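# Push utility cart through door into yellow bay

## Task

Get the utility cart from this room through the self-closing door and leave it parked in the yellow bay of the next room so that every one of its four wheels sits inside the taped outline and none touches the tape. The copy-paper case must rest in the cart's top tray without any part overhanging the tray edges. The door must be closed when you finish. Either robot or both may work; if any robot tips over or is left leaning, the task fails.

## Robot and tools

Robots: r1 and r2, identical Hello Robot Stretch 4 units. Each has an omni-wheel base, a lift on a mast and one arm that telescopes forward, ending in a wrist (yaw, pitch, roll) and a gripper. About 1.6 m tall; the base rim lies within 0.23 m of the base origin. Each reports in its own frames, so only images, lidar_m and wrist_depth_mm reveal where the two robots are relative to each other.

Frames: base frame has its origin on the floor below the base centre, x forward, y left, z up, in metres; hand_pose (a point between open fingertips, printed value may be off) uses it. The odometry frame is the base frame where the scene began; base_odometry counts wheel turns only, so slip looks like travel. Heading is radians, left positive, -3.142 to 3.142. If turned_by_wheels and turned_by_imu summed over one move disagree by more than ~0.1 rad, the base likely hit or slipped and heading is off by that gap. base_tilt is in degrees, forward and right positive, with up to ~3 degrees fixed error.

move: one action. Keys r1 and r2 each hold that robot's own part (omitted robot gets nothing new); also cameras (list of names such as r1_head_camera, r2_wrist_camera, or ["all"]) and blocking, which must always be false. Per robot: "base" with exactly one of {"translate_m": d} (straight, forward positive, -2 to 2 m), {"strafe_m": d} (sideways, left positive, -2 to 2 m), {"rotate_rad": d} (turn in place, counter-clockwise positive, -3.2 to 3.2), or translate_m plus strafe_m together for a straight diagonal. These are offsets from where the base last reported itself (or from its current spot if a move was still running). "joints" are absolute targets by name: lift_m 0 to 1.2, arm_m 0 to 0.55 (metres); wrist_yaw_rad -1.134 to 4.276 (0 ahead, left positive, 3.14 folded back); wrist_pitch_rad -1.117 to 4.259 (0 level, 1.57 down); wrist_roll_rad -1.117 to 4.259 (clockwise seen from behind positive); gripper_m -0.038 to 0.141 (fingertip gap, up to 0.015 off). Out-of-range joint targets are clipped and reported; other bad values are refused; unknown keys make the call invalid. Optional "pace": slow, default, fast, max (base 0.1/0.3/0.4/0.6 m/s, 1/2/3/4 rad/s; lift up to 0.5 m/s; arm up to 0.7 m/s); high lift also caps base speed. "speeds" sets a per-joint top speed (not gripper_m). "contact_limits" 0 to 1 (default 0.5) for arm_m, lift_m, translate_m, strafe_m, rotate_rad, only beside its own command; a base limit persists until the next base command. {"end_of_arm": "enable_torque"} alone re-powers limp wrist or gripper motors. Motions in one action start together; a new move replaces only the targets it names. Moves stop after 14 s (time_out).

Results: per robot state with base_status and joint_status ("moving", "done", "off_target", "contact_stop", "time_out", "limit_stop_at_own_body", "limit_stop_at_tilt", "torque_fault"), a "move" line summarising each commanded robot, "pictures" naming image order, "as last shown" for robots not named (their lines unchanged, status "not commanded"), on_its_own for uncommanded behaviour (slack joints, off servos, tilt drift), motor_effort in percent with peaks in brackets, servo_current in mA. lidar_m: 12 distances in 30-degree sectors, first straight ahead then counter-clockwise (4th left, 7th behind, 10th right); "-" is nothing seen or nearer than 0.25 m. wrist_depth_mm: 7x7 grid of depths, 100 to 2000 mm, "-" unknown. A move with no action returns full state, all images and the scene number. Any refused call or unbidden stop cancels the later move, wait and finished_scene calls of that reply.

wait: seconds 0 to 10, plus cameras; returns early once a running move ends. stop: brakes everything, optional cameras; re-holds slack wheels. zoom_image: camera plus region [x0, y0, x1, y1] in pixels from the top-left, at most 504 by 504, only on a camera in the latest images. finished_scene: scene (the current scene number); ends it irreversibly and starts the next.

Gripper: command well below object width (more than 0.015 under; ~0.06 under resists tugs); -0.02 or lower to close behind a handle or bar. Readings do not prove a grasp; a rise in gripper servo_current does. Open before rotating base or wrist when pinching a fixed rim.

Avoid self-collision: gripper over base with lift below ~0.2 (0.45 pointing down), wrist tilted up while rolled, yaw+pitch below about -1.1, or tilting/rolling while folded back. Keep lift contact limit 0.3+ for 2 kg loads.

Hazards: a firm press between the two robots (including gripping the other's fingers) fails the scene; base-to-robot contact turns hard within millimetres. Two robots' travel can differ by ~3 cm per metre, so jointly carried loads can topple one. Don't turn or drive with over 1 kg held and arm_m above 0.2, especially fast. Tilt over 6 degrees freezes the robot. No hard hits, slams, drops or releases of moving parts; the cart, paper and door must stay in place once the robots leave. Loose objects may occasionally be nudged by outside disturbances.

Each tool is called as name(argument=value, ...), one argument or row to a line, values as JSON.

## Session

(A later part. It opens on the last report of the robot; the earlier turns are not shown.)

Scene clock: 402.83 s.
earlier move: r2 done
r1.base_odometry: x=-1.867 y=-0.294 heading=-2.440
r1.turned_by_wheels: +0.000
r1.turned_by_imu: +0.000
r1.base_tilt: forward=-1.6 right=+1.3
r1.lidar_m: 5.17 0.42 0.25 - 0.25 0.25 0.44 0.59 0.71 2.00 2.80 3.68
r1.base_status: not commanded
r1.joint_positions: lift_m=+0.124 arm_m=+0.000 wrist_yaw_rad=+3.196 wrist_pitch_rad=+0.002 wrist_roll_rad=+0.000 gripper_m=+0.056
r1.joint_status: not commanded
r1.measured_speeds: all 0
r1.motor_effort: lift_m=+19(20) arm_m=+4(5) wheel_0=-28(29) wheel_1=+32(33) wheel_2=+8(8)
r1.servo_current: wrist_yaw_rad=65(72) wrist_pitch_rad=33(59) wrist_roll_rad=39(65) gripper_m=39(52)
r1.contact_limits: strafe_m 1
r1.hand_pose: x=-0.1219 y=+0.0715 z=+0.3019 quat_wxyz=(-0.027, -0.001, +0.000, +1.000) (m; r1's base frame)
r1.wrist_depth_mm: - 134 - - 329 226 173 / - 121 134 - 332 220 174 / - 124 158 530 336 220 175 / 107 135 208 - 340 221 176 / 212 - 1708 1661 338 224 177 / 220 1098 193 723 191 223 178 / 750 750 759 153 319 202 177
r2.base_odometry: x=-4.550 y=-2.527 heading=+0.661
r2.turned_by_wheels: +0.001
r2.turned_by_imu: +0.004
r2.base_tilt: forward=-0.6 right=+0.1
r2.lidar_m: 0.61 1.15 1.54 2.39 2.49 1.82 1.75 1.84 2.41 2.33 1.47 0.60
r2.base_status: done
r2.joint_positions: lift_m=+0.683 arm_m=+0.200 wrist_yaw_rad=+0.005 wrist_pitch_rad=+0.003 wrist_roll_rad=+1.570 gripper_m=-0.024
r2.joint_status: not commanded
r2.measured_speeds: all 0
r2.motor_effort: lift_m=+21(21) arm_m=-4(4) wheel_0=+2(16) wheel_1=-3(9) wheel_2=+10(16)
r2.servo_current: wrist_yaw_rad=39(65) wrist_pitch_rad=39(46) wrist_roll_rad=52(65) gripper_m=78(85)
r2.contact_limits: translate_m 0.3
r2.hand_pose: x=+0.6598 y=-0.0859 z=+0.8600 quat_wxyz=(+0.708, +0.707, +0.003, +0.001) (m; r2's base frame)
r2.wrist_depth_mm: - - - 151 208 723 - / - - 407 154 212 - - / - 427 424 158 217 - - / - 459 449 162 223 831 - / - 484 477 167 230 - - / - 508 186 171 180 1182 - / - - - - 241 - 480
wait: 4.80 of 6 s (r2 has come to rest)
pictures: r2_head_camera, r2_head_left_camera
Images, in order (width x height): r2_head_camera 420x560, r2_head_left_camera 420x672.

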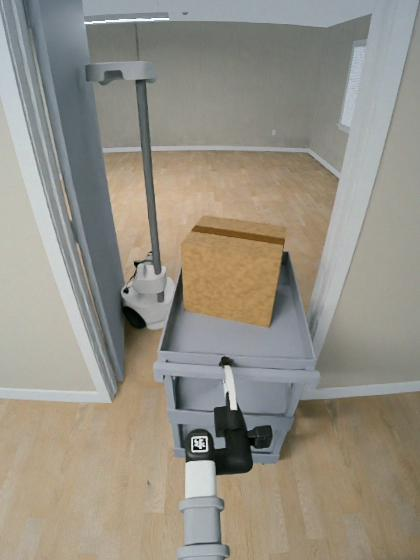

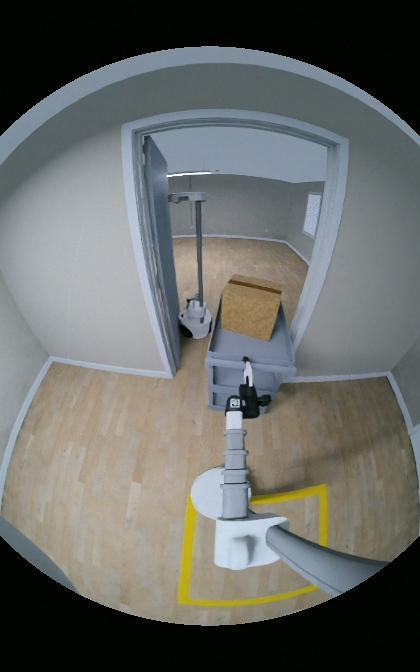

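move(
  r2={"base":{"translate_m":-0.5},"contact_limits":{"translate_m":0.3}},
  blocking=false,
)

wait(
  seconds=6,
  cameras=["r2_head_camera","r2_head_left_camera","r2_head_right_camera"],
)

Scene clock: 407.37 s.
move: r2 moving
r1: as last shown
r1.lidar_m: 5.16 0.39 0.25 - 0.25 0.25 0.42 0.61 0.77 2.03 2.81 3.68
r1.motor_effort: lift_m=+19(20) arm_m=+4(4) wheel_0=-28(29) wheel_1=+32(33) wheel_2=+8(8)
r1.servo_current: wrist_yaw_rad=59(65) wrist_pitch_rad=39(46) wrist_roll_rad=39(52) gripper_m=46(46)
r1.contact_limits: strafe_m 1
r1.wrist_depth_mm: - 134 - - 327 226 173 / - 121 134 - 332 219 174 / - 124 157 535 336 221 175 / 107 135 208 - 338 221 177 / 213 - 1808 1661 340 222 177 / 221 1098 193 723 191 223 177 / 219 759 759 153 320 203 177
r2.base_odometry: x=-4.575 y=-2.546 heading=+0.662
r2.turned_by_wheels: +0.001
r2.turned_by_imu: +0.002
r2.base_tilt: forward=-0.6 right=+0.1
r2.lidar_m: 0.60 1.20 1.58 2.39 2.42 1.81 1.72 1.81 2.43 2.35 1.52 0.60
r2.base_status: translate_m moving
r2.joint_positions: lift_m=+0.683 arm_m=+0.200 wrist_yaw_rad=+0.006 wrist_pitch_rad=+0.003 wrist_roll_rad=+1.570 gripper_m=-0.024
r2.joint_status: not commanded
r2.measured_speeds: translate_m=-0.123 strafe_m=-0.001 rotate_rad=-0.001 lift_m=+0.000 arm_m=+0.000 wrist_yaw_rad=+0.000 wrist_pitch_rad=+0.000 wrist_roll_rad=+0.000
r2.motor_effort: lift_m=+21(21) arm_m=-4(4) wheel_0=+0(5) wheel_1=-8(9) wheel_2=+22(22)
r2.servo_current: wrist_yaw_rad=52(65) wrist_pitch_rad=46(46) wrist_roll_rad=52(59) gripper_m=85(85)
r2.contact_limits: translate_m 0.3
r2.hand_pose: x=+0.6598 y=-0.0857 z=+0.8600 quat_wxyz=(+0.708, +0.707, +0.003, +0.001) (m; r2's base frame)
r2.wrist_depth_mm: - - - 150 206 750 - / - - 407 154 213 - - / - 427 424 158 217 - - / - 462 445 162 224 831 - / - 492 480 167 229 - - / - 504 186 171 180 1255 - / - - - - 241 - 477
pictures: none

Scene clock: 410.03 s.
earlier move: r2 done
r1.base_odometry: x=-1.867 y=-0.294 heading=-2.440
r1.turned_by_wheels: +0.000
r1.turned_by_imu: +0.000
r1.base_tilt: forward=-1.6 right=+1.2
r1.lidar_m: 5.15 0.40 0.25 - 0.25 0.25 0.44 1.05 1.07 2.03 2.81 3.67
r1.base_status: not commanded
r1.joint_positions: lift_m=+0.124 arm_m=+0.000 wrist_yaw_rad=+3.196 wrist_pitch_rad=+0.002 wrist_roll_rad=+0.000 gripper_m=+0.056
r1.joint_status: not commanded
r1.measured_speeds: all 0
r1.motor_effort: lift_m=+19(20) arm_m=+4(4) wheel_0=-28(29) wheel_1=+33(33) wheel_2=+8(8)
r1.servo_current: wrist_yaw_rad=46(72) wrist_pitch_rad=39(52) wrist_roll_rad=46(65) gripper_m=46(46)
r1.contact_limits: strafe_m 1
r1.hand_pose: x=-0.1219 y=+0.0715 z=+0.3019 quat_wxyz=(-0.027, -0.001, +0.000, +1.000) (m; r1's base frame)
r1.wrist_depth_mm: - 134 - - 327 226 172 / - 121 134 - 332 220 174 / - 124 157 525 334 220 176 / 107 135 208 - 338 220 176 / 212 1229 - 1708 340 224 178 / 1008 1138 195 715 191 224 177 / 759 750 759 153 320 202 177
r2.base_odometry: x=-4.945 y=-2.834 heading=+0.661
r2.turned_by_wheels: +0.000
r2.turned_by_imu: +0.003
r2.base_tilt: forward=-0.6 right=+0.0
r2.lidar_m: 0.60 1.63 2.27 2.38 1.74 1.30 1.27 1.31 1.87 2.31 2.15 0.61
r2.base_status: done
r2.joint_positions: lift_m=+0.683 arm_m=+0.200 wrist_yaw_rad=+0.006 wrist_pitch_rad=+0.003 wrist_roll_rad=+1.570 gripper_m=-0.024
r2.joint_status: not commanded
r2.measured_speeds: all 0
r2.motor_effort: lift_m=+21(21) arm_m=-4(4) wheel_0=+2(7) wheel_1=-1(9) wheel_2=+5(22)
r2.servo_current: wrist_yaw_rad=59(65) wrist_pitch_rad=46(52) wrist_roll_rad=46(59) gripper_m=85(85)
r2.contact_limits: translate_m 0.3
r2.hand_pose: x=+0.6598 y=-0.0857 z=+0.8600 quat_wxyz=(+0.708, +0.707, +0.003, +0.001) (m; r2's base frame)
r2.wrist_depth_mm: - - - 144 199 741 - / - 402 399 149 206 - - / - 424 421 153 213 - - / - 466 455 158 220 820 - / - - 484 165 228 - - / - - 187 170 180 1618 517 / - - - - - - 459
wait: 2.67 of 6 s (r2 has come to rest)
pictures: r2_head_camera, r2_head_left_camera, r2_head_right_camera
Images, in order (width x height): r2_head_camera 420x560, r2_head_left_camera 420x672, r2_head_right_camera 420x672.

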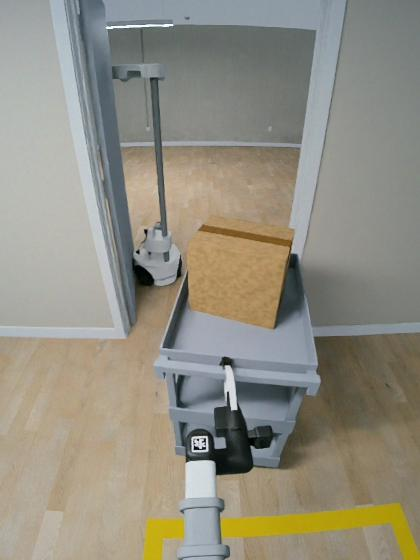

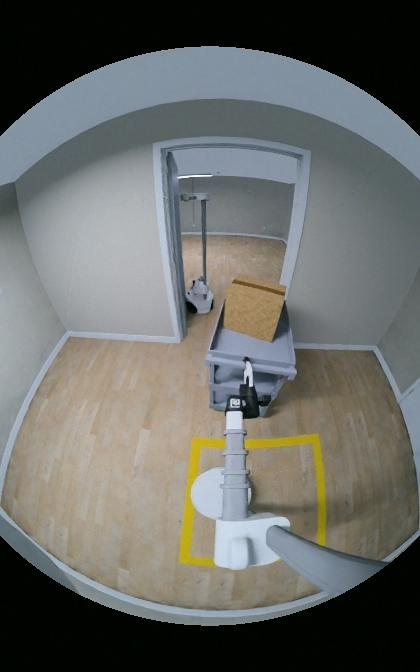

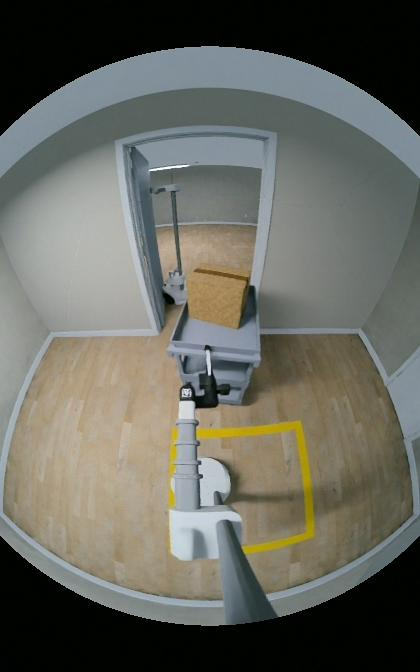

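move(
  r2={"base":{"translate_m":-0.45,"strafe_m":-0.2},"contact_limits":{"translate_m":0.3}},
  blocking=false,
)

wait(
  seconds=6,
  cameras=["r2_head_camera","r2_head_left_camera","r2_head_right_camera"],
)

move(
  r2={"joints":{"arm_m":0.08},"speeds":{"arm_m":0.08}},
  blocking=false,
)

wait(
  seconds=4,
  cameras=["r2_head_camera","r2_head_left_camera","r2_head_right_camera"],
)

Scene clock: 422.33 s.
move: r2 moving
r1: as last shown
r1.base_tilt: forward=-1.6 right=+1.3
r1.lidar_m: 5.16 0.39 0.25 - 0.25 0.25 0.45 1.07 1.08 1.98 2.80 3.67
r1.servo_current: wrist_yaw_rad=39(59) wrist_pitch_rad=46(46) wrist_roll_rad=39(59) gripper_m=46(52)
r1.contact_limits: strafe_m 1
r1.wrist_depth_mm: - 134 - - 329 226 172 / - 121 135 - 334 219 175 / - 124 157 525 336 221 175 / 107 135 208 - 336 221 176 / 213 1708 - 1661 340 223 177 / 1008 1205 193 723 191 224 177 / 750 741 750 153 319 203 177
r2.base_odometry: x=-4.961 y=-2.864 heading=+0.662
r2.turned_by_wheels: +0.001
r2.turned_by_imu: +0.002
r2.base_tilt: forward=-0.6 right=+0.0
r2.lidar_m: 0.61 1.66 2.34 2.42 1.72 1.27 1.22 1.27 1.81 2.27 2.20 0.61
r2.base_status: translate_m moving; strafe_m moving
r2.joint_positions: lift_m=+0.683 arm_m=+0.200 wrist_yaw_rad=+0.007 wrist_pitch_rad=+0.003 wrist_roll_rad=+1.570 gripper_m=-0.024
r2.joint_status: not commanded
r2.measured_speeds: translate_m=-0.122 strafe_m=-0.054 rotate_rad=+0.000 lift_m=+0.000 arm_m=+0.000 wrist_yaw_rad=+0.005 wrist_pitch_rad=+0.000 wrist_roll_rad=+0.000
r2.motor_effort: lift_m=+21(21) arm_m=-3(4) wheel_0=+5(5) wheel_1=-9(10) wheel_2=+20(20)
r2.servo_current: wrist_yaw_rad=59(65) wrist_pitch_rad=39(46) wrist_roll_rad=52(59) gripper_m=78(85)
r2.contact_limits: translate_m 0.3
r2.hand_pose: x=+0.6599 y=-0.0853 z=+0.8600 quat_wxyz=(+0.708, +0.707, +0.004, +0.001) (m; r2's base frame)
r2.wrist_depth_mm: - - - 145 201 741 - / - 402 399 149 206 - - / - 424 421 153 213 - - / - 462 449 159 220 831 - / - - 480 165 229 - - / - - 187 170 180 - 517 / - - - - - - 439
pictures: none

Scene clock: 424.87 s.
earlier move: r2 done
r1.base_odometry: x=-1.867 y=-0.294 heading=-2.440
r1.turned_by_wheels: +0.000
r1.turned_by_imu: +0.000
r1.base_tilt: forward=-1.6 right=+1.3
r1.lidar_m: 5.17 0.41 0.25 - 0.25 0.25 0.42 1.52 1.06 2.02 2.79 3.68
r1.base_status: not commanded
r1.joint_positions: lift_m=+0.124 arm_m=+0.000 wrist_yaw_rad=+3.196 wrist_pitch_rad=+0.002 wrist_roll_rad=+0.000 gripper_m=+0.056
r1.joint_status: not commanded
r1.measured_speeds: all 0
r1.motor_effort: lift_m=+19(20) arm_m=+4(4) wheel_0=-28(29) wheel_1=+32(33) wheel_2=+8(8)
r1.servo_current: wrist_yaw_rad=46(72) wrist_pitch_rad=39(52) wrist_roll_rad=46(72) gripper_m=52(52)
r1.contact_limits: strafe_m 1
r1.hand_pose: x=-0.1219 y=+0.0715 z=+0.3019 quat_wxyz=(-0.027, -0.001, +0.000, +1.000) (m; r1's base frame)
r1.wrist_depth_mm: - 134 - - 327 227 173 / - 121 134 - 330 219 174 / - 124 157 535 336 221 175 / 107 136 203 - 338 221 177 / 213 - - 1661 340 223 177 / 1008 1229 194 723 191 223 177 / 750 750 750 153 319 203 178
r2.base_odometry: x=-5.177 y=-3.268 heading=+0.662
r2.turned_by_wheels: -0.001
r2.turned_by_imu: +0.002
r2.base_tilt: forward=-0.7 right=+0.1
r2.lidar_m: 0.58 2.12 2.68 2.60 1.17 0.83 0.82 0.85 1.24 2.12 2.23 0.61
r2.base_status: done
r2.joint_positions: lift_m=+0.683 arm_m=+0.200 wrist_yaw_rad=+0.007 wrist_pitch_rad=+0.003 wrist_roll_rad=+1.570 gripper_m=-0.024
r2.joint_status: not commanded
r2.measured_speeds: all 0
r2.motor_effort: lift_m=+21(21) arm_m=-4(4) wheel_0=-1(7) wheel_1=-1(11) wheel_2=+5(22)
r2.servo_current: wrist_yaw_rad=59(65) wrist_pitch_rad=46(52) wrist_roll_rad=46(59) gripper_m=85(85)
r2.contact_limits: translate_m 0.3
r2.hand_pose: x=+0.6599 y=-0.0853 z=+0.8600 quat_wxyz=(+0.708, +0.707, +0.004, +0.001) (m; r2's base frame)
r2.wrist_depth_mm: - - - 181 243 1430 1205 / - - - 179 241 615 - / 1537 436 436 177 238 831 - / 1618 449 445 176 236 842 - / 1618 455 452 174 234 820 - / 1618 - 186 172 180 - - / 1537 - 480 - - - -
wait: 2.53 of 6 s (r2 has come to rest)
pictures: r2_head_camera, r2_head_left_camera, r2_head_right_camera
Images, in order (width x height): r2_head_camera 420x560, r2_head_left_camera 420x672, r2_head_right_camera 420x672.

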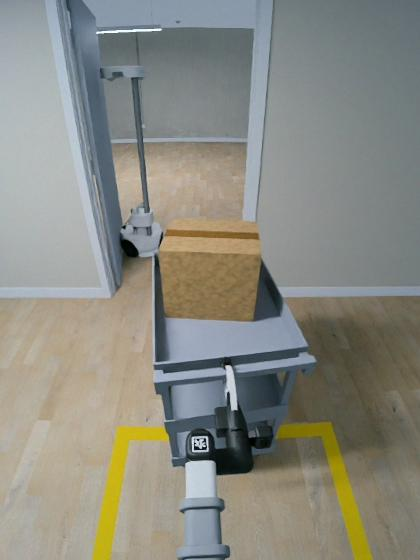

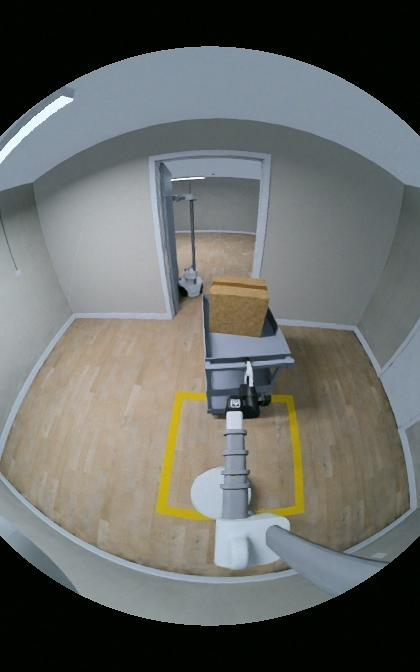

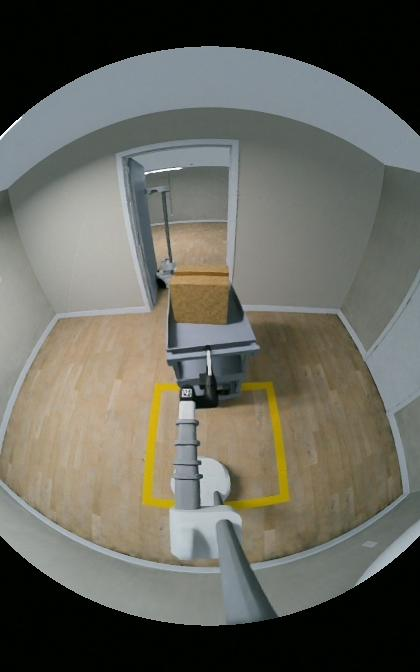

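Scene clock: 425.37 s.
move: r2 moving
r1: as last shown
r1.lidar_m: 5.17 0.40 0.25 - 0.25 0.25 0.45 1.54 1.08 2.03 2.80 3.66
r1.motor_effort: lift_m=+19(20) arm_m=+4(4) wheel_0=-29(29) wheel_1=+32(33) wheel_2=+8(8)
r1.servo_current: wrist_yaw_rad=59(72) wrist_pitch_rad=39(46) wrist_roll_rad=33(59) gripper_m=39(52)
r1.contact_limits: strafe_m 1
r1.wrist_depth_mm: - 135 - - 327 227 172 / - 121 134 - 332 220 174 / - 124 158 525 336 220 175 / 107 136 203 - 338 221 176 / 212 - - 1661 340 222 177 / 1042 1205 193 723 191 224 177 / 750 768 768 153 320 203 177
r2.base_odometry: x=-5.177 y=-3.268 heading=+0.662
r2.turned_by_wheels: +0.000
r2.turned_by_imu: +0.000
r2.base_tilt: forward=-0.7 right=+0.0
r2.lidar_m: 0.54 2.11 2.71 2.60 1.15 0.84 0.80 0.85 1.20 2.12 2.19 0.62
r2.base_status: not commanded
r2.joint_positions: lift_m=+0.683 arm_m=+0.168 wrist_yaw_rad=+0.001 wrist_pitch_rad=+0.003 wrist_roll_rad=+1.570 gripper_m=-0.024
r2.joint_status: arm_m moving
r2.measured_speeds: translate_m=+0.000 strafe_m=+0.000 rotate_rad=+0.000 lift_m=+0.000 arm_m=-0.078 wrist_yaw_rad=+0.000 wrist_pitch_rad=+0.000 wrist_roll_rad=+0.000
r2.motor_effort: lift_m=+21(21) arm_m=-8(16) wheel_0=+0(1) wheel_1=-1(2) wheel_2=+5(6)
r2.servo_current: wrist_yaw_rad=46(59) wrist_pitch_rad=46(46) wrist_roll_rad=52(59) gripper_m=72(85)
r2.contact_limits: translate_m 0.3
r2.hand_pose: x=+0.6274 y=-0.0871 z=+0.8600 quat_wxyz=(+0.708, +0.707, +0.002, -0.001) (m; r2's base frame)
r2.wrist_depth_mm: - - - 186 249 - 1205 / - - - 183 245 621 - / - 439 439 180 241 820 - / 1576 445 449 178 238 842 - / 1618 459 455 175 235 831 - / 1576 462 187 172 180 - - / 1618 473 469 - - - -
pictures: none

Scene clock: 426.83 s.
earlier move: r2 done
r1.base_odometry: x=-1.867 y=-0.294 heading=-2.440
r1.turned_by_wheels: +0.000
r1.turned_by_imu: +0.000
r1.base_tilt: forward=-1.6 right=+1.3
r1.lidar_m: 5.18 0.41 0.25 - 0.25 0.25 0.43 1.63 1.09 2.01 2.81 3.67
r1.base_status: not commanded
r1.joint_positions: lift_m=+0.124 arm_m=+0.000 wrist_yaw_rad=+3.196 wrist_pitch_rad=+0.002 wrist_roll_rad=+0.000 gripper_m=+0.056
r1.joint_status: not commanded
r1.measured_speeds: all 0
r1.motor_effort: lift_m=+19(20) arm_m=+4(5) wheel_0=-28(29) wheel_1=+33(33) wheel_2=+8(8)
r1.servo_current: wrist_yaw_rad=52(72) wrist_pitch_rad=39(46) wrist_roll_rad=39(72) gripper_m=39(52)
r1.contact_limits: strafe_m 1
r1.hand_pose: x=-0.1219 y=+0.0715 z=+0.3019 quat_wxyz=(-0.027, -0.001, +0.000, +1.000) (m; r1's base frame)
r1.wrist_depth_mm: - 134 - - 327 226 173 / - 121 134 - 332 219 174 / - 124 157 530 336 220 176 / 107 136 204 - 338 221 176 / 212 - - 1661 338 222 177 / 1025 1205 194 723 191 222 177 / 750 750 750 153 319 202 177
r2.base_odometry: x=-5.177 y=-3.269 heading=+0.661
r2.turned_by_wheels: +0.000
r2.turned_by_imu: +0.000
r2.base_tilt: forward=-0.7 right=+0.1
r2.lidar_m: 0.45 2.15 2.69 2.60 1.14 0.85 0.81 0.87 1.20 2.14 2.25 0.51
r2.base_status: not commanded
r2.joint_positions: lift_m=+0.683 arm_m=+0.080 wrist_yaw_rad=-0.003 wrist_pitch_rad=+0.003 wrist_roll_rad=+1.570 gripper_m=-0.024
r2.joint_status: all done
r2.measured_speeds: all 0
r2.motor_effort: lift_m=+21(21) arm_m=-5(16) wheel_0=-1(2) wheel_1=-1(2) wheel_2=+2(6)
r2.servo_current: wrist_yaw_rad=46(59) wrist_pitch_rad=39(46) wrist_roll_rad=52(59) gripper_m=78(85)
r2.contact_limits: translate_m 0.3
r2.hand_pose: x=+0.5391 y=-0.0883 z=+0.8600 quat_wxyz=(+0.708, +0.707, +0.000, -0.002) (m; r2's base frame)
r2.wrist_depth_mm: - - - 186 250 1499 1229 / - - - 183 245 1537 - / - 439 442 181 241 809 - / 1708 449 445 179 237 842 - / 1661 452 452 175 233 831 - / 1661 462 187 172 181 - - / 1661 469 466 - - - -
wait: 1.47 of 4 s (r2 has come to rest)
pictures: r2_head_camera, r2_head_left_camera, r2_head_right_camera
Images, in order (width x height): r2_head_camera 420x560, r2_head_left_camera 420x672, r2_head_right_camera 420x672.

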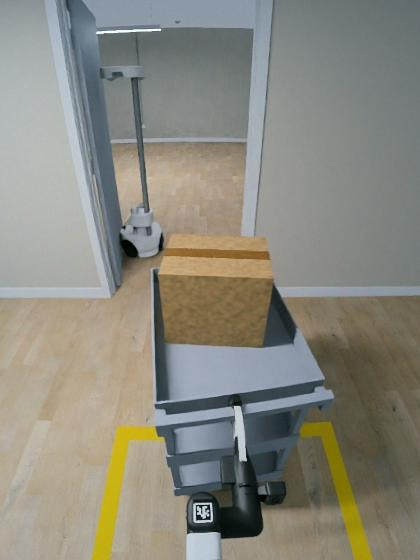

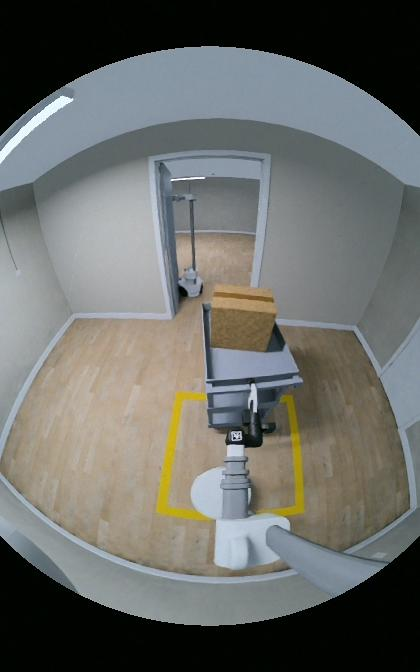

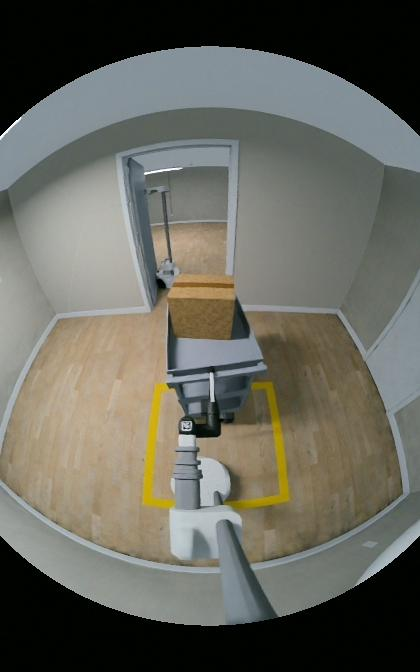

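move(
  r2={"joints":{"arm_m":0.01},"speeds":{"arm_m":0.08},"base":{"translate_m":-0.45},"contact_limits":{"translate_m":0.3}},
  blocking=false,
)

wait(
  seconds=4,
)

wait(
  seconds=4,
  cameras=["r2_head_camera","r2_head_left_camera","r2_head_right_camera"],
)

Scene clock: 434.37 s.
move: r2 moving
r1: as last shown
r1.lidar_m: 5.16 0.40 0.25 - 0.25 0.25 0.42 1.70 1.09 2.00 2.80 3.69
r1.motor_effort: lift_m=+19(20) arm_m=+4(4) wheel_0=-29(29) wheel_1=+32(33) wheel_2=+8(8)
r1.servo_current: wrist_yaw_rad=33(78) wrist_pitch_rad=46(52) wrist_roll_rad=65(65) gripper_m=46(46)
r1.contact_limits: strafe_m 1
r1.wrist_depth_mm: - 134 - - 327 226 173 / - 122 134 - 332 219 174 / - 124 157 525 336 220 175 / 107 136 208 - 338 221 177 / 213 - - 1618 338 222 177 / 1008 1229 193 723 191 223 178 / 750 759 759 154 320 202 177
r2.base_odometry: x=-5.202 y=-3.288 heading=+0.661
r2.turned_by_wheels: +0.000
r2.turned_by_imu: +0.000
r2.base_tilt: forward=-0.7 right=+0.1
r2.lidar_m: 0.42 2.15 2.71 2.59 1.13 0.83 0.78 0.83 1.16 2.11 2.21 0.48
r2.base_status: translate_m moving
r2.joint_positions: lift_m=+0.683 arm_m=+0.048 wrist_yaw_rad=+0.000 wrist_pitch_rad=+0.003 wrist_roll_rad=+1.570 gripper_m=-0.024
r2.joint_status: arm_m moving
r2.measured_speeds: translate_m=-0.118 strafe_m=+0.001 rotate_rad=-0.002 lift_m=+0.000 arm_m=-0.078 wrist_yaw_rad=+0.000 wrist_pitch_rad=+0.000 wrist_roll_rad=+0.000
r2.motor_effort: lift_m=+21(21) arm_m=-13(17) wheel_0=-10(15) wheel_1=-9(12) wheel_2=+13(20)
r2.servo_current: wrist_yaw_rad=52(52) wrist_pitch_rad=39(46) wrist_roll_rad=39(59) gripper_m=78(85)
r2.contact_limits: translate_m 0.3
r2.hand_pose: x=+0.5074 y=-0.0874 z=+0.8600 quat_wxyz=(+0.708, +0.707, +0.001, -0.001) (m; r2's base frame)
r2.wrist_depth_mm: - - - 183 245 1576 1205 / - - - 181 243 1430 - / - 439 439 179 238 820 - / 1708 449 445 178 236 842 - / 1708 462 459 176 235 831 - / 1756 - 187 173 180 - - / - 138 477 - - - -
pictures: none

Scene clock: 436.87 s.
earlier move: r2 done
r1.base_odometry: x=-1.867 y=-0.294 heading=-2.440
r1.turned_by_wheels: +0.000
r1.turned_by_imu: +0.000
r1.base_tilt: forward=-1.6 right=+1.3
r1.lidar_m: 5.16 0.38 0.25 - 0.25 0.25 0.42 2.17 1.08 1.99 2.79 3.69
r1.base_status: not commanded
r1.joint_positions: lift_m=+0.124 arm_m=+0.000 wrist_yaw_rad=+3.196 wrist_pitch_rad=+0.002 wrist_roll_rad=+0.000 gripper_m=+0.056
r1.joint_status: not commanded
r1.measured_speeds: all 0
r1.motor_effort: lift_m=+19(20) arm_m=+4(4) wheel_0=-28(29) wheel_1=+32(33) wheel_2=+8(8)
r1.servo_current: wrist_yaw_rad=52(78) wrist_pitch_rad=39(52) wrist_roll_rad=52(65) gripper_m=39(46)
r1.contact_limits: strafe_m 1
r1.hand_pose: x=-0.1219 y=+0.0715 z=+0.3019 quat_wxyz=(-0.027, -0.001, +0.000, +1.000) (m; r1's base frame)
r1.wrist_depth_mm: - 134 - - 325 227 173 / - 121 134 - 334 219 174 / - 124 157 525 336 220 176 / 107 135 208 - 340 220 177 / 213 - - 1661 338 222 177 / 1008 1205 193 732 191 224 177 / 759 750 750 153 320 202 177
r2.base_odometry: x=-5.532 y=-3.545 heading=+0.661
r2.turned_by_wheels: +0.000
r2.turned_by_imu: +0.001
r2.base_tilt: forward=-0.7 right=+0.0
r2.lidar_m: 0.40 0.41 2.71 1.33 0.53 0.39 0.35 0.37 0.54 1.71 2.19 0.43
r2.base_status: done
r2.joint_positions: lift_m=+0.683 arm_m=+0.010 wrist_yaw_rad=+0.002 wrist_pitch_rad=+0.003 wrist_roll_rad=+1.570 gripper_m=-0.024
r2.joint_status: all done
r2.measured_speeds: all 0
r2.motor_effort: lift_m=+21(21) arm_m=-4(17) wheel_0=-1(15) wheel_1=-4(12) wheel_2=+4(20)
r2.servo_current: wrist_yaw_rad=46(59) wrist_pitch_rad=46(52) wrist_roll_rad=46(65) gripper_m=78(85)
r2.contact_limits: translate_m 0.3
r2.hand_pose: x=+0.4696 y=-0.0868 z=+0.8600 quat_wxyz=(+0.708, +0.707, +0.002, +0.000) (m; r2's base frame)
r2.wrist_depth_mm: - - - 174 235 1618 1118 / - - - 173 234 1661 - / - 436 436 173 234 820 - / - 452 445 173 234 831 - / - 466 459 173 232 831 - / - - 187 173 180 - - / - - 488 - - 1618 -
wait: 2.50 of 4 s (r2 has come to rest)
pictures: none

Scene clock: 440.87 s.
r1.base_odometry: x=-1.867 y=-0.294 heading=-2.440
r1.turned_by_wheels: +0.000
r1.turned_by_imu: +0.000
r1.base_tilt: forward=-1.6 right=+1.3
r1.lidar_m: 5.16 0.36 0.25 - 0.25 0.25 0.42 2.15 1.09 2.03 2.81 3.69
r1.base_status: not commanded
r1.joint_positions: lift_m=+0.124 arm_m=+0.000 wrist_yaw_rad=+3.196 wrist_pitch_rad=+0.002 wrist_roll_rad=+0.000 gripper_m=+0.056
r1.joint_status: not commanded
r1.measured_speeds: all 0
r1.motor_effort: lift_m=+20(20) arm_m=+4(4) wheel_0=-29(29) wheel_1=+33(33) wheel_2=+8(8)
r1.servo_current: wrist_yaw_rad=46(78) wrist_pitch_rad=39(52) wrist_roll_rad=52(65) gripper_m=39(46)
r1.contact_limits: strafe_m 1
r1.hand_pose: x=-0.1219 y=+0.0715 z=+0.3019 quat_wxyz=(-0.027, -0.001, +0.000, +1.000) (m; r1's base frame)
r1.wrist_depth_mm: - 134 - - 327 226 173 / - 121 134 - 332 218 174 / - 124 158 530 336 221 175 / 107 135 208 - 340 221 177 / 213 - - 1661 340 222 177 / 1008 1205 194 732 191 223 177 / 750 759 750 153 319 202 177
r2.base_odometry: x=-5.532 y=-3.545 heading=+0.661
r2.turned_by_wheels: +0.000
r2.turned_by_imu: +0.001
r2.base_tilt: forward=-0.7 right=+0.1
r2.lidar_m: 0.41 0.43 2.69 1.35 0.53 0.39 0.36 0.38 0.57 1.71 2.22 0.45
r2.base_status: done
r2.joint_positions: lift_m=+0.683 arm_m=+0.010 wrist_yaw_rad=+0.002 wrist_pitch_rad=+0.003 wrist_roll_rad=+1.570 gripper_m=-0.024
r2.joint_status: all done
r2.measured_speeds: all 0
r2.motor_effort: lift_m=+21(21) arm_m=-5(17) wheel_0=-1(15) wheel_1=-4(12) wheel_2=+4(20)
r2.servo_current: wrist_yaw_rad=46(59) wrist_pitch_rad=39(52) wrist_roll_rad=46(65) gripper_m=72(85)
r2.contact_limits: translate_m 0.3
r2.hand_pose: x=+0.4696 y=-0.0868 z=+0.8600 quat_wxyz=(+0.708, +0.707, +0.002, +0.000) (m; r2's base frame)
r2.wrist_depth_mm: - - - 174 235 1661 1138 / - - - 174 234 1661 - / - 436 433 173 234 820 - / - 449 445 173 233 842 - / - 466 462 173 233 831 - / - - 187 172 181 - - / - - 488 - - 1618 -
wait: 4.00 s; at rest by 0.27 s
pictures: r2_head_camera, r2_head_left_camera, r2_head_right_camera
Images, in order (width x height): r2_head_camera 420x560, r2_head_left_camera 420x672, r2_head_right_camera 420x672.

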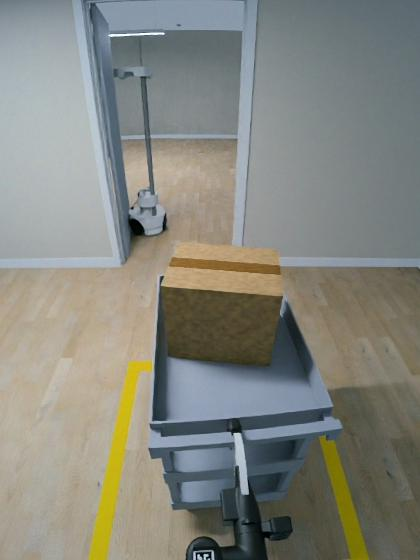

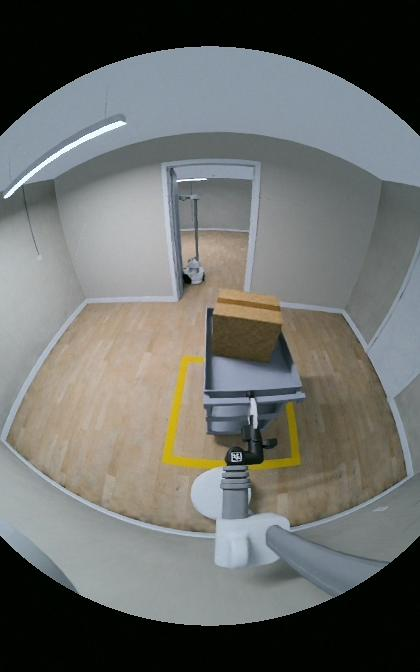

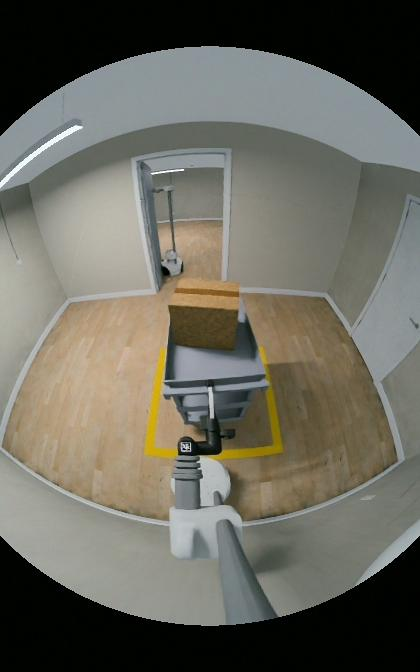

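move(
  r2={"joints":{"arm_m":0.0},"speeds":{"arm_m":0.08},"base":{"translate_m":-0.075},"contact_limits":{"translate_m":0.3},"pace":"slow"},
  blocking=false,
)

wait(
  seconds=3,
)

wait(
  seconds=2,
  cameras=["r2_head_camera","r2_head_left_camera","r2_head_right_camera"],
)

zoom_image(
  camera="r2_head_left_camera",
  region=[140, 330, 330, 490],
)

zoom_image(
  camera="r2_head_right_camera",
  region=[120, 320, 310, 480],
)

Scene clock: 452.23 s.
move: r2 moving
r1: as last shown
r1.lidar_m: 5.16 0.38 0.25 - 0.25 0.25 0.43 2.19 1.08 2.00 2.79 3.67
r1.motor_effort: lift_m=+19(20) arm_m=+4(4) wheel_0=-29(29) wheel_1=+33(33) wheel_2=+8(8)
r1.servo_current: wrist_yaw_rad=65(65) wrist_pitch_rad=39(46) wrist_roll_rad=65(65) gripper_m=39(46)
r1.contact_limits: strafe_m 1
r1.wrist_depth_mm: - 134 - - 327 226 172 / - 121 134 - 332 219 174 / - 124 157 525 334 221 175 / 107 136 208 - 340 221 177 / 213 - - 1661 338 223 177 / 991 1205 194 723 191 223 177 / 750 759 741 154 319 203 177
r2.base_odometry: x=-5.542 y=-3.552 heading=+0.661
r2.turned_by_wheels: +0.000
r2.turned_by_imu: +0.001
r2.base_tilt: forward=-0.6 right=+0.0
r2.lidar_m: 0.38 0.40 2.73 1.32 0.49 0.36 0.35 0.39 0.54 1.65 2.20 0.44
r2.base_status: translate_m moving
r2.joint_positions: lift_m=+0.683 arm_m=+0.000 wrist_yaw_rad=+0.003 wrist_pitch_rad=+0.003 wrist_roll_rad=+1.570 gripper_m=-0.024
r2.joint_status: arm_m moving
r2.measured_speeds: translate_m=-0.043 strafe_m=+0.000 rotate_rad=+0.007 lift_m=+0.000 arm_m=+0.000 wrist_yaw_rad=+0.002 wrist_pitch_rad=+0.000 wrist_roll_rad=+0.000
r2.motor_effort: lift_m=+21(21) arm_m=+1(16) wheel_0=-10(10) wheel_1=-6(9) wheel_2=+14(18)
r2.servo_current: wrist_yaw_rad=52(52) wrist_pitch_rad=39(46) wrist_roll_rad=39(59) gripper_m=78(85)
r2.contact_limits: translate_m 0.3
r2.hand_pose: x=+0.4595 y=-0.0866 z=+0.8600 quat_wxyz=(+0.708, +0.707, +0.002, +0.000) (m; r2's base frame)
r2.wrist_depth_mm: - - - 173 234 1661 1138 / - - - 173 233 809 - / - 436 433 172 233 842 - / - 452 449 172 234 831 - / - 462 462 173 234 842 - / - - 187 173 180 - - / - - 488 - - 1708 512
pictures: none

Scene clock: 453.73 s.
earlier move: r2 done
r1.base_odometry: x=-1.867 y=-0.294 heading=-2.440
r1.turned_by_wheels: +0.000
r1.turned_by_imu: +0.000
r1.base_tilt: forward=-1.6 right=+1.3
r1.lidar_m: 5.17 0.40 0.25 - 0.25 0.25 0.44 2.26 1.07 2.01 2.81 3.67
r1.base_status: not commanded
r1.joint_positions: lift_m=+0.124 arm_m=+0.000 wrist_yaw_rad=+3.196 wrist_pitch_rad=+0.002 wrist_roll_rad=+0.000 gripper_m=+0.056
r1.joint_status: not commanded
r1.measured_speeds: all 0
r1.motor_effort: lift_m=+20(20) arm_m=+4(4) wheel_0=-28(29) wheel_1=+32(33) wheel_2=+8(8)
r1.servo_current: wrist_yaw_rad=65(65) wrist_pitch_rad=46(52) wrist_roll_rad=39(65) gripper_m=39(46)
r1.contact_limits: strafe_m 1
r1.hand_pose: x=-0.1219 y=+0.0715 z=+0.3019 quat_wxyz=(-0.027, -0.001, +0.000, +1.000) (m; r1's base frame)
r1.wrist_depth_mm: - 134 - - 329 227 173 / - 122 135 - 332 219 174 / - 124 158 525 336 220 176 / 107 135 208 - 338 220 177 / 213 - - 1708 338 223 177 / 1008 1229 193 732 191 224 178 / 741 759 750 153 319 202 177
r2.base_odometry: x=-5.591 y=-3.590 heading=+0.661
r2.turned_by_wheels: +0.000
r2.turned_by_imu: +0.000
r2.base_tilt: forward=-0.7 right=+0.1
r2.lidar_m: 0.40 0.42 2.71 1.10 0.40 0.29 0.29 0.31 0.45 1.36 2.22 0.44
r2.base_status: done
r2.joint_positions: lift_m=+0.683 arm_m=+0.000 wrist_yaw_rad=+0.003 wrist_pitch_rad=+0.003 wrist_roll_rad=+1.570 gripper_m=-0.024
r2.joint_status: all done
r2.measured_speeds: all 0
r2.motor_effort: lift_m=+21(21) arm_m=-3(16) wheel_0=-2(10) wheel_1=-5(9) wheel_2=+8(18)
r2.servo_current: wrist_yaw_rad=52(59) wrist_pitch_rad=39(46) wrist_roll_rad=52(59) gripper_m=78(85)
r2.contact_limits: translate_m 0.3
r2.hand_pose: x=+0.4596 y=-0.0865 z=+0.8600 quat_wxyz=(+0.708, +0.707, +0.002, +0.000) (m; r2's base frame)
r2.wrist_depth_mm: - - - 172 233 1661 1138 / - - - 172 233 1661 - / - 439 433 172 233 820 - / - 452 445 173 231 831 - / - 469 462 172 232 831 - / - - 186 173 180 - - / - - 488 - - 1618 508
wait: 1.50 of 3 s (r2 has come to rest)
pictures: none

Scene clock: 455.73 s.
r1.base_odometry: x=-1.867 y=-0.294 heading=-2.440
r1.turned_by_wheels: +0.000
r1.turned_by_imu: +0.000
r1.base_tilt: forward=-1.6 right=+1.3
r1.lidar_m: 5.17 0.38 0.25 - 0.25 0.25 0.42 2.24 1.08 2.01 2.81 3.69
r1.base_status: not commanded
r1.joint_positions: lift_m=+0.124 arm_m=+0.000 wrist_yaw_rad=+3.196 wrist_pitch_rad=+0.002 wrist_roll_rad=+0.000 gripper_m=+0.056
r1.joint_status: not commanded
r1.measured_speeds: all 0
r1.motor_effort: lift_m=+20(20) arm_m=+4(4) wheel_0=-29(29) wheel_1=+33(33) wheel_2=+8(8)
r1.servo_current: wrist_yaw_rad=59(65) wrist_pitch_rad=39(52) wrist_roll_rad=46(65) gripper_m=39(46)
r1.contact_limits: strafe_m 1
r1.hand_pose: x=-0.1219 y=+0.0715 z=+0.3019 quat_wxyz=(-0.027, -0.001, +0.000, +1.000) (m; r1's base frame)
r1.wrist_depth_mm: - 135 - - 327 226 172 / - 122 135 - 330 219 175 / - 124 157 530 334 220 175 / 107 135 208 - 338 221 177 / 213 - - 1661 340 223 177 / 1008 1229 194 732 191 224 178 / 741 759 750 153 320 202 178
r2.base_odometry: x=-5.591 y=-3.590 heading=+0.661
r2.turned_by_wheels: +0.000
r2.turned_by_imu: +0.000
r2.base_tilt: forward=-0.7 right=+0.0
r2.lidar_m: 0.38 0.41 2.73 1.07 0.40 0.30 0.28 0.31 0.44 1.38 2.21 0.43
r2.base_status: done
r2.joint_positions: lift_m=+0.683 arm_m=+0.000 wrist_yaw_rad=+0.003 wrist_pitch_rad=+0.003 wrist_roll_rad=+1.570 gripper_m=-0.024
r2.joint_status: all done
r2.measured_speeds: all 0
r2.motor_effort: lift_m=+21(21) arm_m=-3(16) wheel_0=-2(10) wheel_1=-4(9) wheel_2=+8(18)
r2.servo_current: wrist_yaw_rad=39(59) wrist_pitch_rad=46(46) wrist_roll_rad=52(59) gripper_m=78(85)
r2.contact_limits: translate_m 0.3
r2.hand_pose: x=+0.4596 y=-0.0865 z=+0.8600 quat_wxyz=(+0.708, +0.707, +0.002, +0.000) (m; r2's base frame)
r2.wrist_depth_mm: - - - 172 232 1661 1138 / - - - 172 232 1661 - / - 436 433 172 233 809 - / - 449 449 172 232 831 - / - 462 459 172 232 831 - / - - 187 172 180 - - / - - 492 - - 1576 508
wait: 2.00 s; at rest by 0.27 s
pictures: r2_head_camera, r2_head_left_camera, r2_head_right_camera
Images, in order (width x height): r2_head_camera 420x560, r2_head_left_camera 420x672, r2_head_right_camera 420x672.

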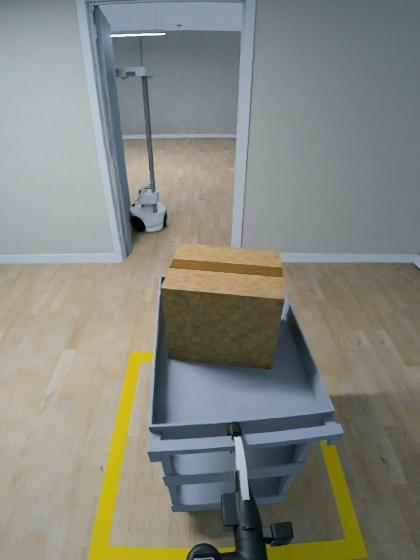

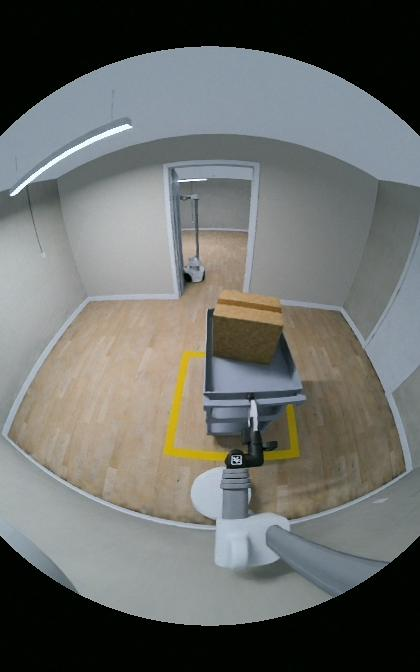

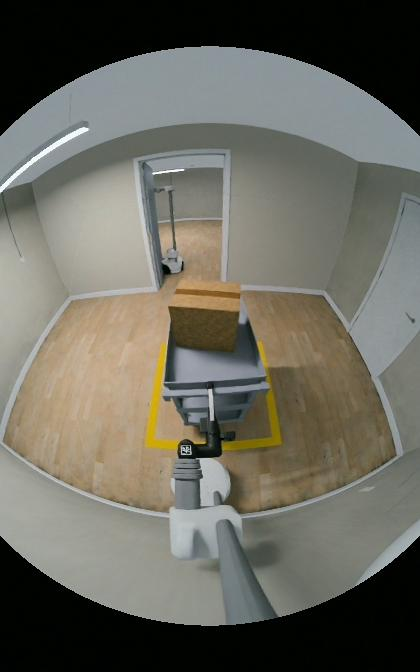

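Scaled by 2.653 from the camera's 420x672 image, which has a finer 600x960 frame.

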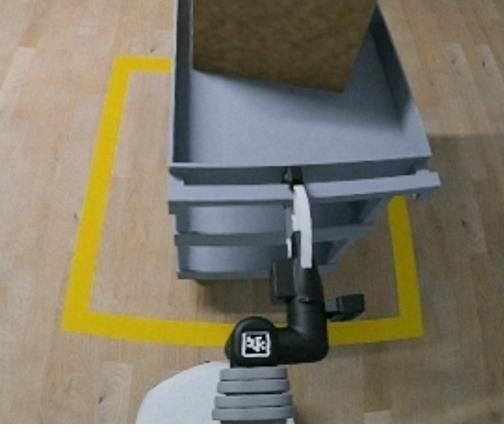

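Scaled by 2.653 from the camera's 420x672 image, which has a finer 600x960 frame.

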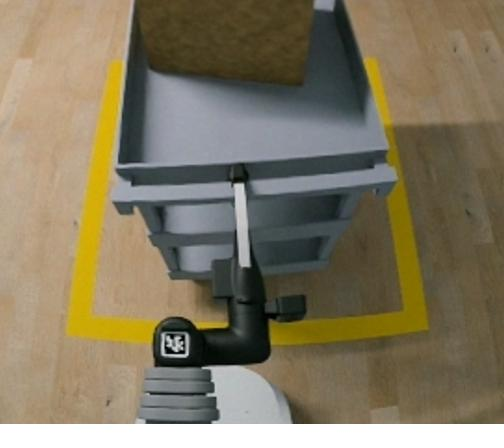

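move(
  r2={"joints":{"gripper_m":0.09}},
  blocking=false,
)

wait(
  seconds=2,
)

move(
  r2={"base":{"translate_m":-0.045},"contact_limits":{"translate_m":0.2},"pace":"slow"},
  blocking=false,
)

wait(
  seconds=3,
  cameras=["r2_head_camera","r2_wrist_camera"],
)

zoom_image(
  camera="r2_head_camera",
  region=[80, 320, 380, 560],
)

Scene clock: 466.70 s.
move: r2 moving
r1: as last shown
r1.lidar_m: 5.15 0.39 0.25 - 0.25 0.25 0.42 2.24 1.07 2.02 2.79 3.66
r1.motor_effort: lift_m=+19(20) arm_m=+4(4) wheel_0=-29(29) wheel_1=+33(33) wheel_2=+8(8)
r1.servo_current: wrist_yaw_rad=39(65) wrist_pitch_rad=46(52) wrist_roll_rad=52(65) gripper_m=39(46)
r1.contact_limits: strafe_m 1
r1.wrist_depth_mm: - 134 - - 327 226 172 / - 121 134 - 330 219 174 / - 124 158 530 336 221 175 / 107 136 208 - 338 221 177 / 212 - - 1661 338 223 177 / 991 1205 195 732 191 223 177 / 759 750 750 154 320 202 177
r2.base_odometry: x=-5.591 y=-3.591 heading=+0.661
r2.turned_by_wheels: +0.000
r2.turned_by_imu: +0.000
r2.base_tilt: forward=-0.7 right=+0.1
r2.lidar_m: 0.39 0.42 2.71 1.06 0.43 0.30 0.28 0.32 0.42 1.35 2.23 0.43
r2.base_status: not commanded
r2.joint_positions: lift_m=+0.683 arm_m=+0.000 wrist_yaw_rad=+0.003 wrist_pitch_rad=+0.003 wrist_roll_rad=+1.570 gripper_m=+0.002
r2.joint_status: gripper_m moving
r2.measured_speeds: all 0
r2.motor_effort: lift_m=+21(21) arm_m=-3(4) wheel_0=-1(2) wheel_1=-4(5) wheel_2=+5(8)
r2.servo_current: wrist_yaw_rad=52(52) wrist_pitch_rad=39(46) wrist_roll_rad=52(59) gripper_m=111(111)
r2.contact_limits: translate_m 0.3
r2.hand_pose: x=+0.4596 y=-0.0865 z=+0.8600 quat_wxyz=(+0.708, +0.707, +0.002, +0.000) (m; r2's base frame)
r2.wrist_depth_mm: - - - 176 236 1661 1229 / - - - 236 236 1537 - / - 439 436 176 236 820 - / - 452 445 176 236 831 - / - 469 466 175 236 831 - / - - 190 175 182 - - / - - 492 - - 1576 512
pictures: none

Scene clock: 468.07 s.
earlier move: r2 done
r1.base_odometry: x=-1.867 y=-0.294 heading=-2.440
r1.turned_by_wheels: +0.000
r1.turned_by_imu: +0.000
r1.base_tilt: forward=-1.6 right=+1.2
r1.lidar_m: 5.15 0.39 0.25 - 0.25 0.25 0.42 2.24 1.07 2.01 2.83 3.66
r1.base_status: not commanded
r1.joint_positions: lift_m=+0.124 arm_m=+0.000 wrist_yaw_rad=+3.196 wrist_pitch_rad=+0.002 wrist_roll_rad=+0.000 gripper_m=+0.056
r1.joint_status: not commanded
r1.measured_speeds: all 0
r1.motor_effort: lift_m=+19(20) arm_m=+4(4) wheel_0=-29(29) wheel_1=+33(33) wheel_2=+8(8)
r1.servo_current: wrist_yaw_rad=52(72) wrist_pitch_rad=39(52) wrist_roll_rad=46(65) gripper_m=33(46)
r1.contact_limits: strafe_m 1
r1.hand_pose: x=-0.1219 y=+0.0715 z=+0.3019 quat_wxyz=(-0.027, -0.001, +0.000, +1.000) (m; r1's base frame)
r1.wrist_depth_mm: - 134 - - 325 227 173 / - 121 135 - 332 219 174 / - 124 157 525 336 221 175 / 107 135 208 - 338 221 176 / 213 - - 1756 338 223 178 / 1025 1205 195 732 191 224 178 / 750 741 759 153 320 202 178
r2.base_odometry: x=-5.591 y=-3.591 heading=+0.661
r2.turned_by_wheels: +0.000
r2.turned_by_imu: +0.000
r2.base_tilt: forward=-0.7 right=+0.1
r2.lidar_m: 0.39 0.40 2.73 1.07 0.40 0.29 0.28 0.32 0.45 1.35 2.22 0.46
r2.base_status: not commanded
r2.joint_positions: lift_m=+0.683 arm_m=+0.000 wrist_yaw_rad=+0.003 wrist_pitch_rad=+0.003 wrist_roll_rad=+1.570 gripper_m=+0.090
r2.joint_status: all done
r2.measured_speeds: all 0
r2.motor_effort: lift_m=+19(21) arm_m=-4(4) wheel_0=+0(2) wheel_1=-4(5) wheel_2=+5(8)
r2.servo_current: wrist_yaw_rad=52(59) wrist_pitch_rad=46(46) wrist_roll_rad=52(59) gripper_m=46(117)
r2.contact_limits: translate_m 0.3
r2.hand_pose: x=+0.4595 y=-0.0866 z=+0.8601 quat_wxyz=(+0.708, +0.707, +0.002, +0.000) (m; r2's base frame)
r2.wrist_depth_mm: - - - 188 249 1661 1182 / - - - 189 249 1661 - / - - 452 188 248 842 - / - 462 462 187 247 842 - / - - 473 187 246 842 - / - - 194 186 191 - - / - - 508 - - 1708 -
wait: 1.37 of 2 s (r2 has come to rest)
pictures: none

Scene clock: 468.57 s.
move: r2 moving
r1: as last shown
r1.base_tilt: forward=-1.6 right=+1.3
r1.lidar_m: 5.16 0.39 0.25 - 0.27 0.25 0.42 2.24 1.09 2.02 2.81 3.66
r1.motor_effort: lift_m=+19(20) arm_m=+4(4) wheel_0=-29(29) wheel_1=+32(33) wheel_2=+8(8)
r1.servo_current: wrist_yaw_rad=46(72) wrist_pitch_rad=39(46) wrist_roll_rad=46(52) gripper_m=46(46)
r1.contact_limits: strafe_m 1
r1.wrist_depth_mm: - 134 - - 327 226 173 / - 121 134 - 330 220 174 / - 124 158 530 334 221 175 / 107 135 208 - 340 220 176 / 213 - - 1708 340 222 177 / 991 1205 193 732 191 224 177 / 750 759 759 153 320 202 178
r2.base_odometry: x=-5.601 y=-3.598 heading=+0.661
r2.turned_by_wheels: +0.000
r2.turned_by_imu: +0.000
r2.base_tilt: forward=-0.7 right=+0.0
r2.lidar_m: 0.39 0.46 2.71 1.01 0.38 0.29 0.28 0.30 0.42 1.30 2.22 0.45
r2.base_status: translate_m moving
r2.joint_positions: lift_m=+0.683 arm_m=+0.000 wrist_yaw_rad=+0.003 wrist_pitch_rad=+0.003 wrist_roll_rad=+1.570 gripper_m=+0.090
r2.joint_status: not commanded
r2.measured_speeds: translate_m=-0.048 strafe_m=-0.001 rotate_rad=+0.002 lift_m=+0.000 arm_m=+0.000 wrist_yaw_rad=+0.000 wrist_pitch_rad=+0.000 wrist_roll_rad=+0.000
r2.motor_effort: lift_m=+19(19) arm_m=-3(4) wheel_0=-5(8) wheel_1=-7(8) wheel_2=+9(9)
r2.servo_current: wrist_yaw_rad=39(59) wrist_pitch_rad=39(46) wrist_roll_rad=39(52) gripper_m=52(59)
r2.contact_limits: translate_m 0.2
r2.hand_pose: x=+0.4595 y=-0.0866 z=+0.8601 quat_wxyz=(+0.708, +0.707, +0.002, +0.000) (m; r2's base frame)
r2.wrist_depth_mm: - - - 200 259 1708 1160 / - - - 199 259 1661 - / - - 462 198 258 842 - / - - 469 199 258 854 - / - - 484 198 258 854 - / - - 194 197 191 - - / - - 512 - - 1708 -
pictures: none

Scene clock: 469.70 s.
earlier move: r2 done
r1.base_odometry: x=-1.867 y=-0.294 heading=-2.440
r1.turned_by_wheels: +0.000
r1.turned_by_imu: +0.000
r1.base_tilt: forward=-1.6 right=+1.3
r1.lidar_m: 5.16 0.40 0.25 - 0.25 0.25 0.43 2.25 1.08 2.00 2.81 3.67
r1.base_status: not commanded
r1.joint_positions: lift_m=+0.124 arm_m=+0.000 wrist_yaw_rad=+3.196 wrist_pitch_rad=+0.002 wrist_roll_rad=+0.000 gripper_m=+0.056
r1.joint_status: not commanded
r1.measured_speeds: all 0
r1.motor_effort: lift_m=+20(20) arm_m=+4(4) wheel_0=-29(29) wheel_1=+33(33) wheel_2=+8(8)
r1.servo_current: wrist_yaw_rad=52(72) wrist_pitch_rad=46(52) wrist_roll_rad=39(59) gripper_m=39(52)
r1.contact_limits: strafe_m 1
r1.hand_pose: x=-0.1219 y=+0.0715 z=+0.3019 quat_wxyz=(-0.027, -0.001, +0.000, +1.000) (m; r1's base frame)
r1.wrist_depth_mm: - 135 - - 327 226 173 / - 121 134 - 332 218 174 / - 124 157 530 336 220 175 / 107 135 208 - 336 222 177 / 212 - - 1661 340 222 177 / 1008 1205 194 732 191 223 177 / 750 759 759 153 320 203 178
r2.base_odometry: x=-5.626 y=-3.618 heading=+0.661
r2.turned_by_wheels: +0.000
r2.turned_by_imu: +0.000
r2.base_tilt: forward=-0.7 right=+0.1
r2.lidar_m: 0.44 2.67 2.69 0.92 0.34 0.25 0.25 0.26 0.38 1.14 2.24 0.47
r2.base_status: done
r2.joint_positions: lift_m=+0.683 arm_m=+0.000 wrist_yaw_rad=+0.003 wrist_pitch_rad=+0.003 wrist_roll_rad=+1.570 gripper_m=+0.090
r2.joint_status: not commanded
r2.measured_speeds: all 0
r2.motor_effort: lift_m=+19(19) arm_m=-4(4) wheel_0=-4(8) wheel_1=-4(8) wheel_2=+5(11)
r2.servo_current: wrist_yaw_rad=59(59) wrist_pitch_rad=46(46) wrist_roll_rad=46(59) gripper_m=59(59)
r2.contact_limits: translate_m 0.2
r2.hand_pose: x=+0.4595 y=-0.0866 z=+0.8601 quat_wxyz=(+0.708, +0.707, +0.002, +0.000) (m; r2's base frame)
r2.wrist_depth_mm: - - - 234 294 1618 1229 / - - - 291 294 1708 - / - - 492 233 293 - - / - - 504 234 293 - - / - - 512 293 291 - - / - - 194 232 190 - - / - - - - - 1756 517
wait: 1.13 of 3 s (r2 has come to rest)
pictures: r2_head_camera, r2_wrist_camera
Images, in order (width x height): r2_head_camera 420x560, r2_wrist_camera 616x392.

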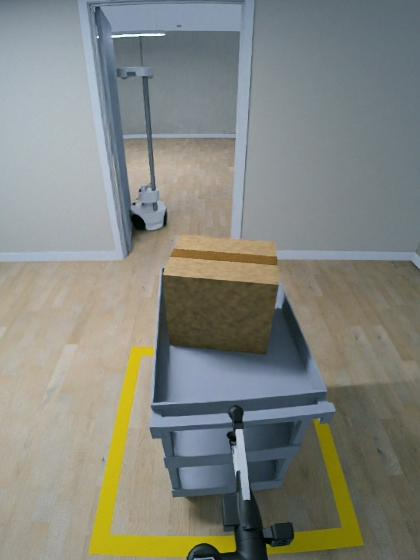

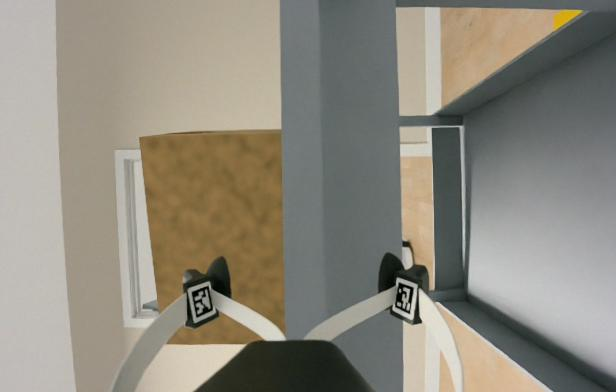

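Scaled by 1.680 from the camera's 420x560 image, which has a finer 1200x1600 frame.

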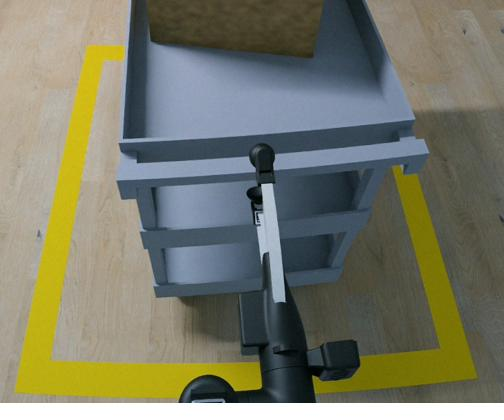

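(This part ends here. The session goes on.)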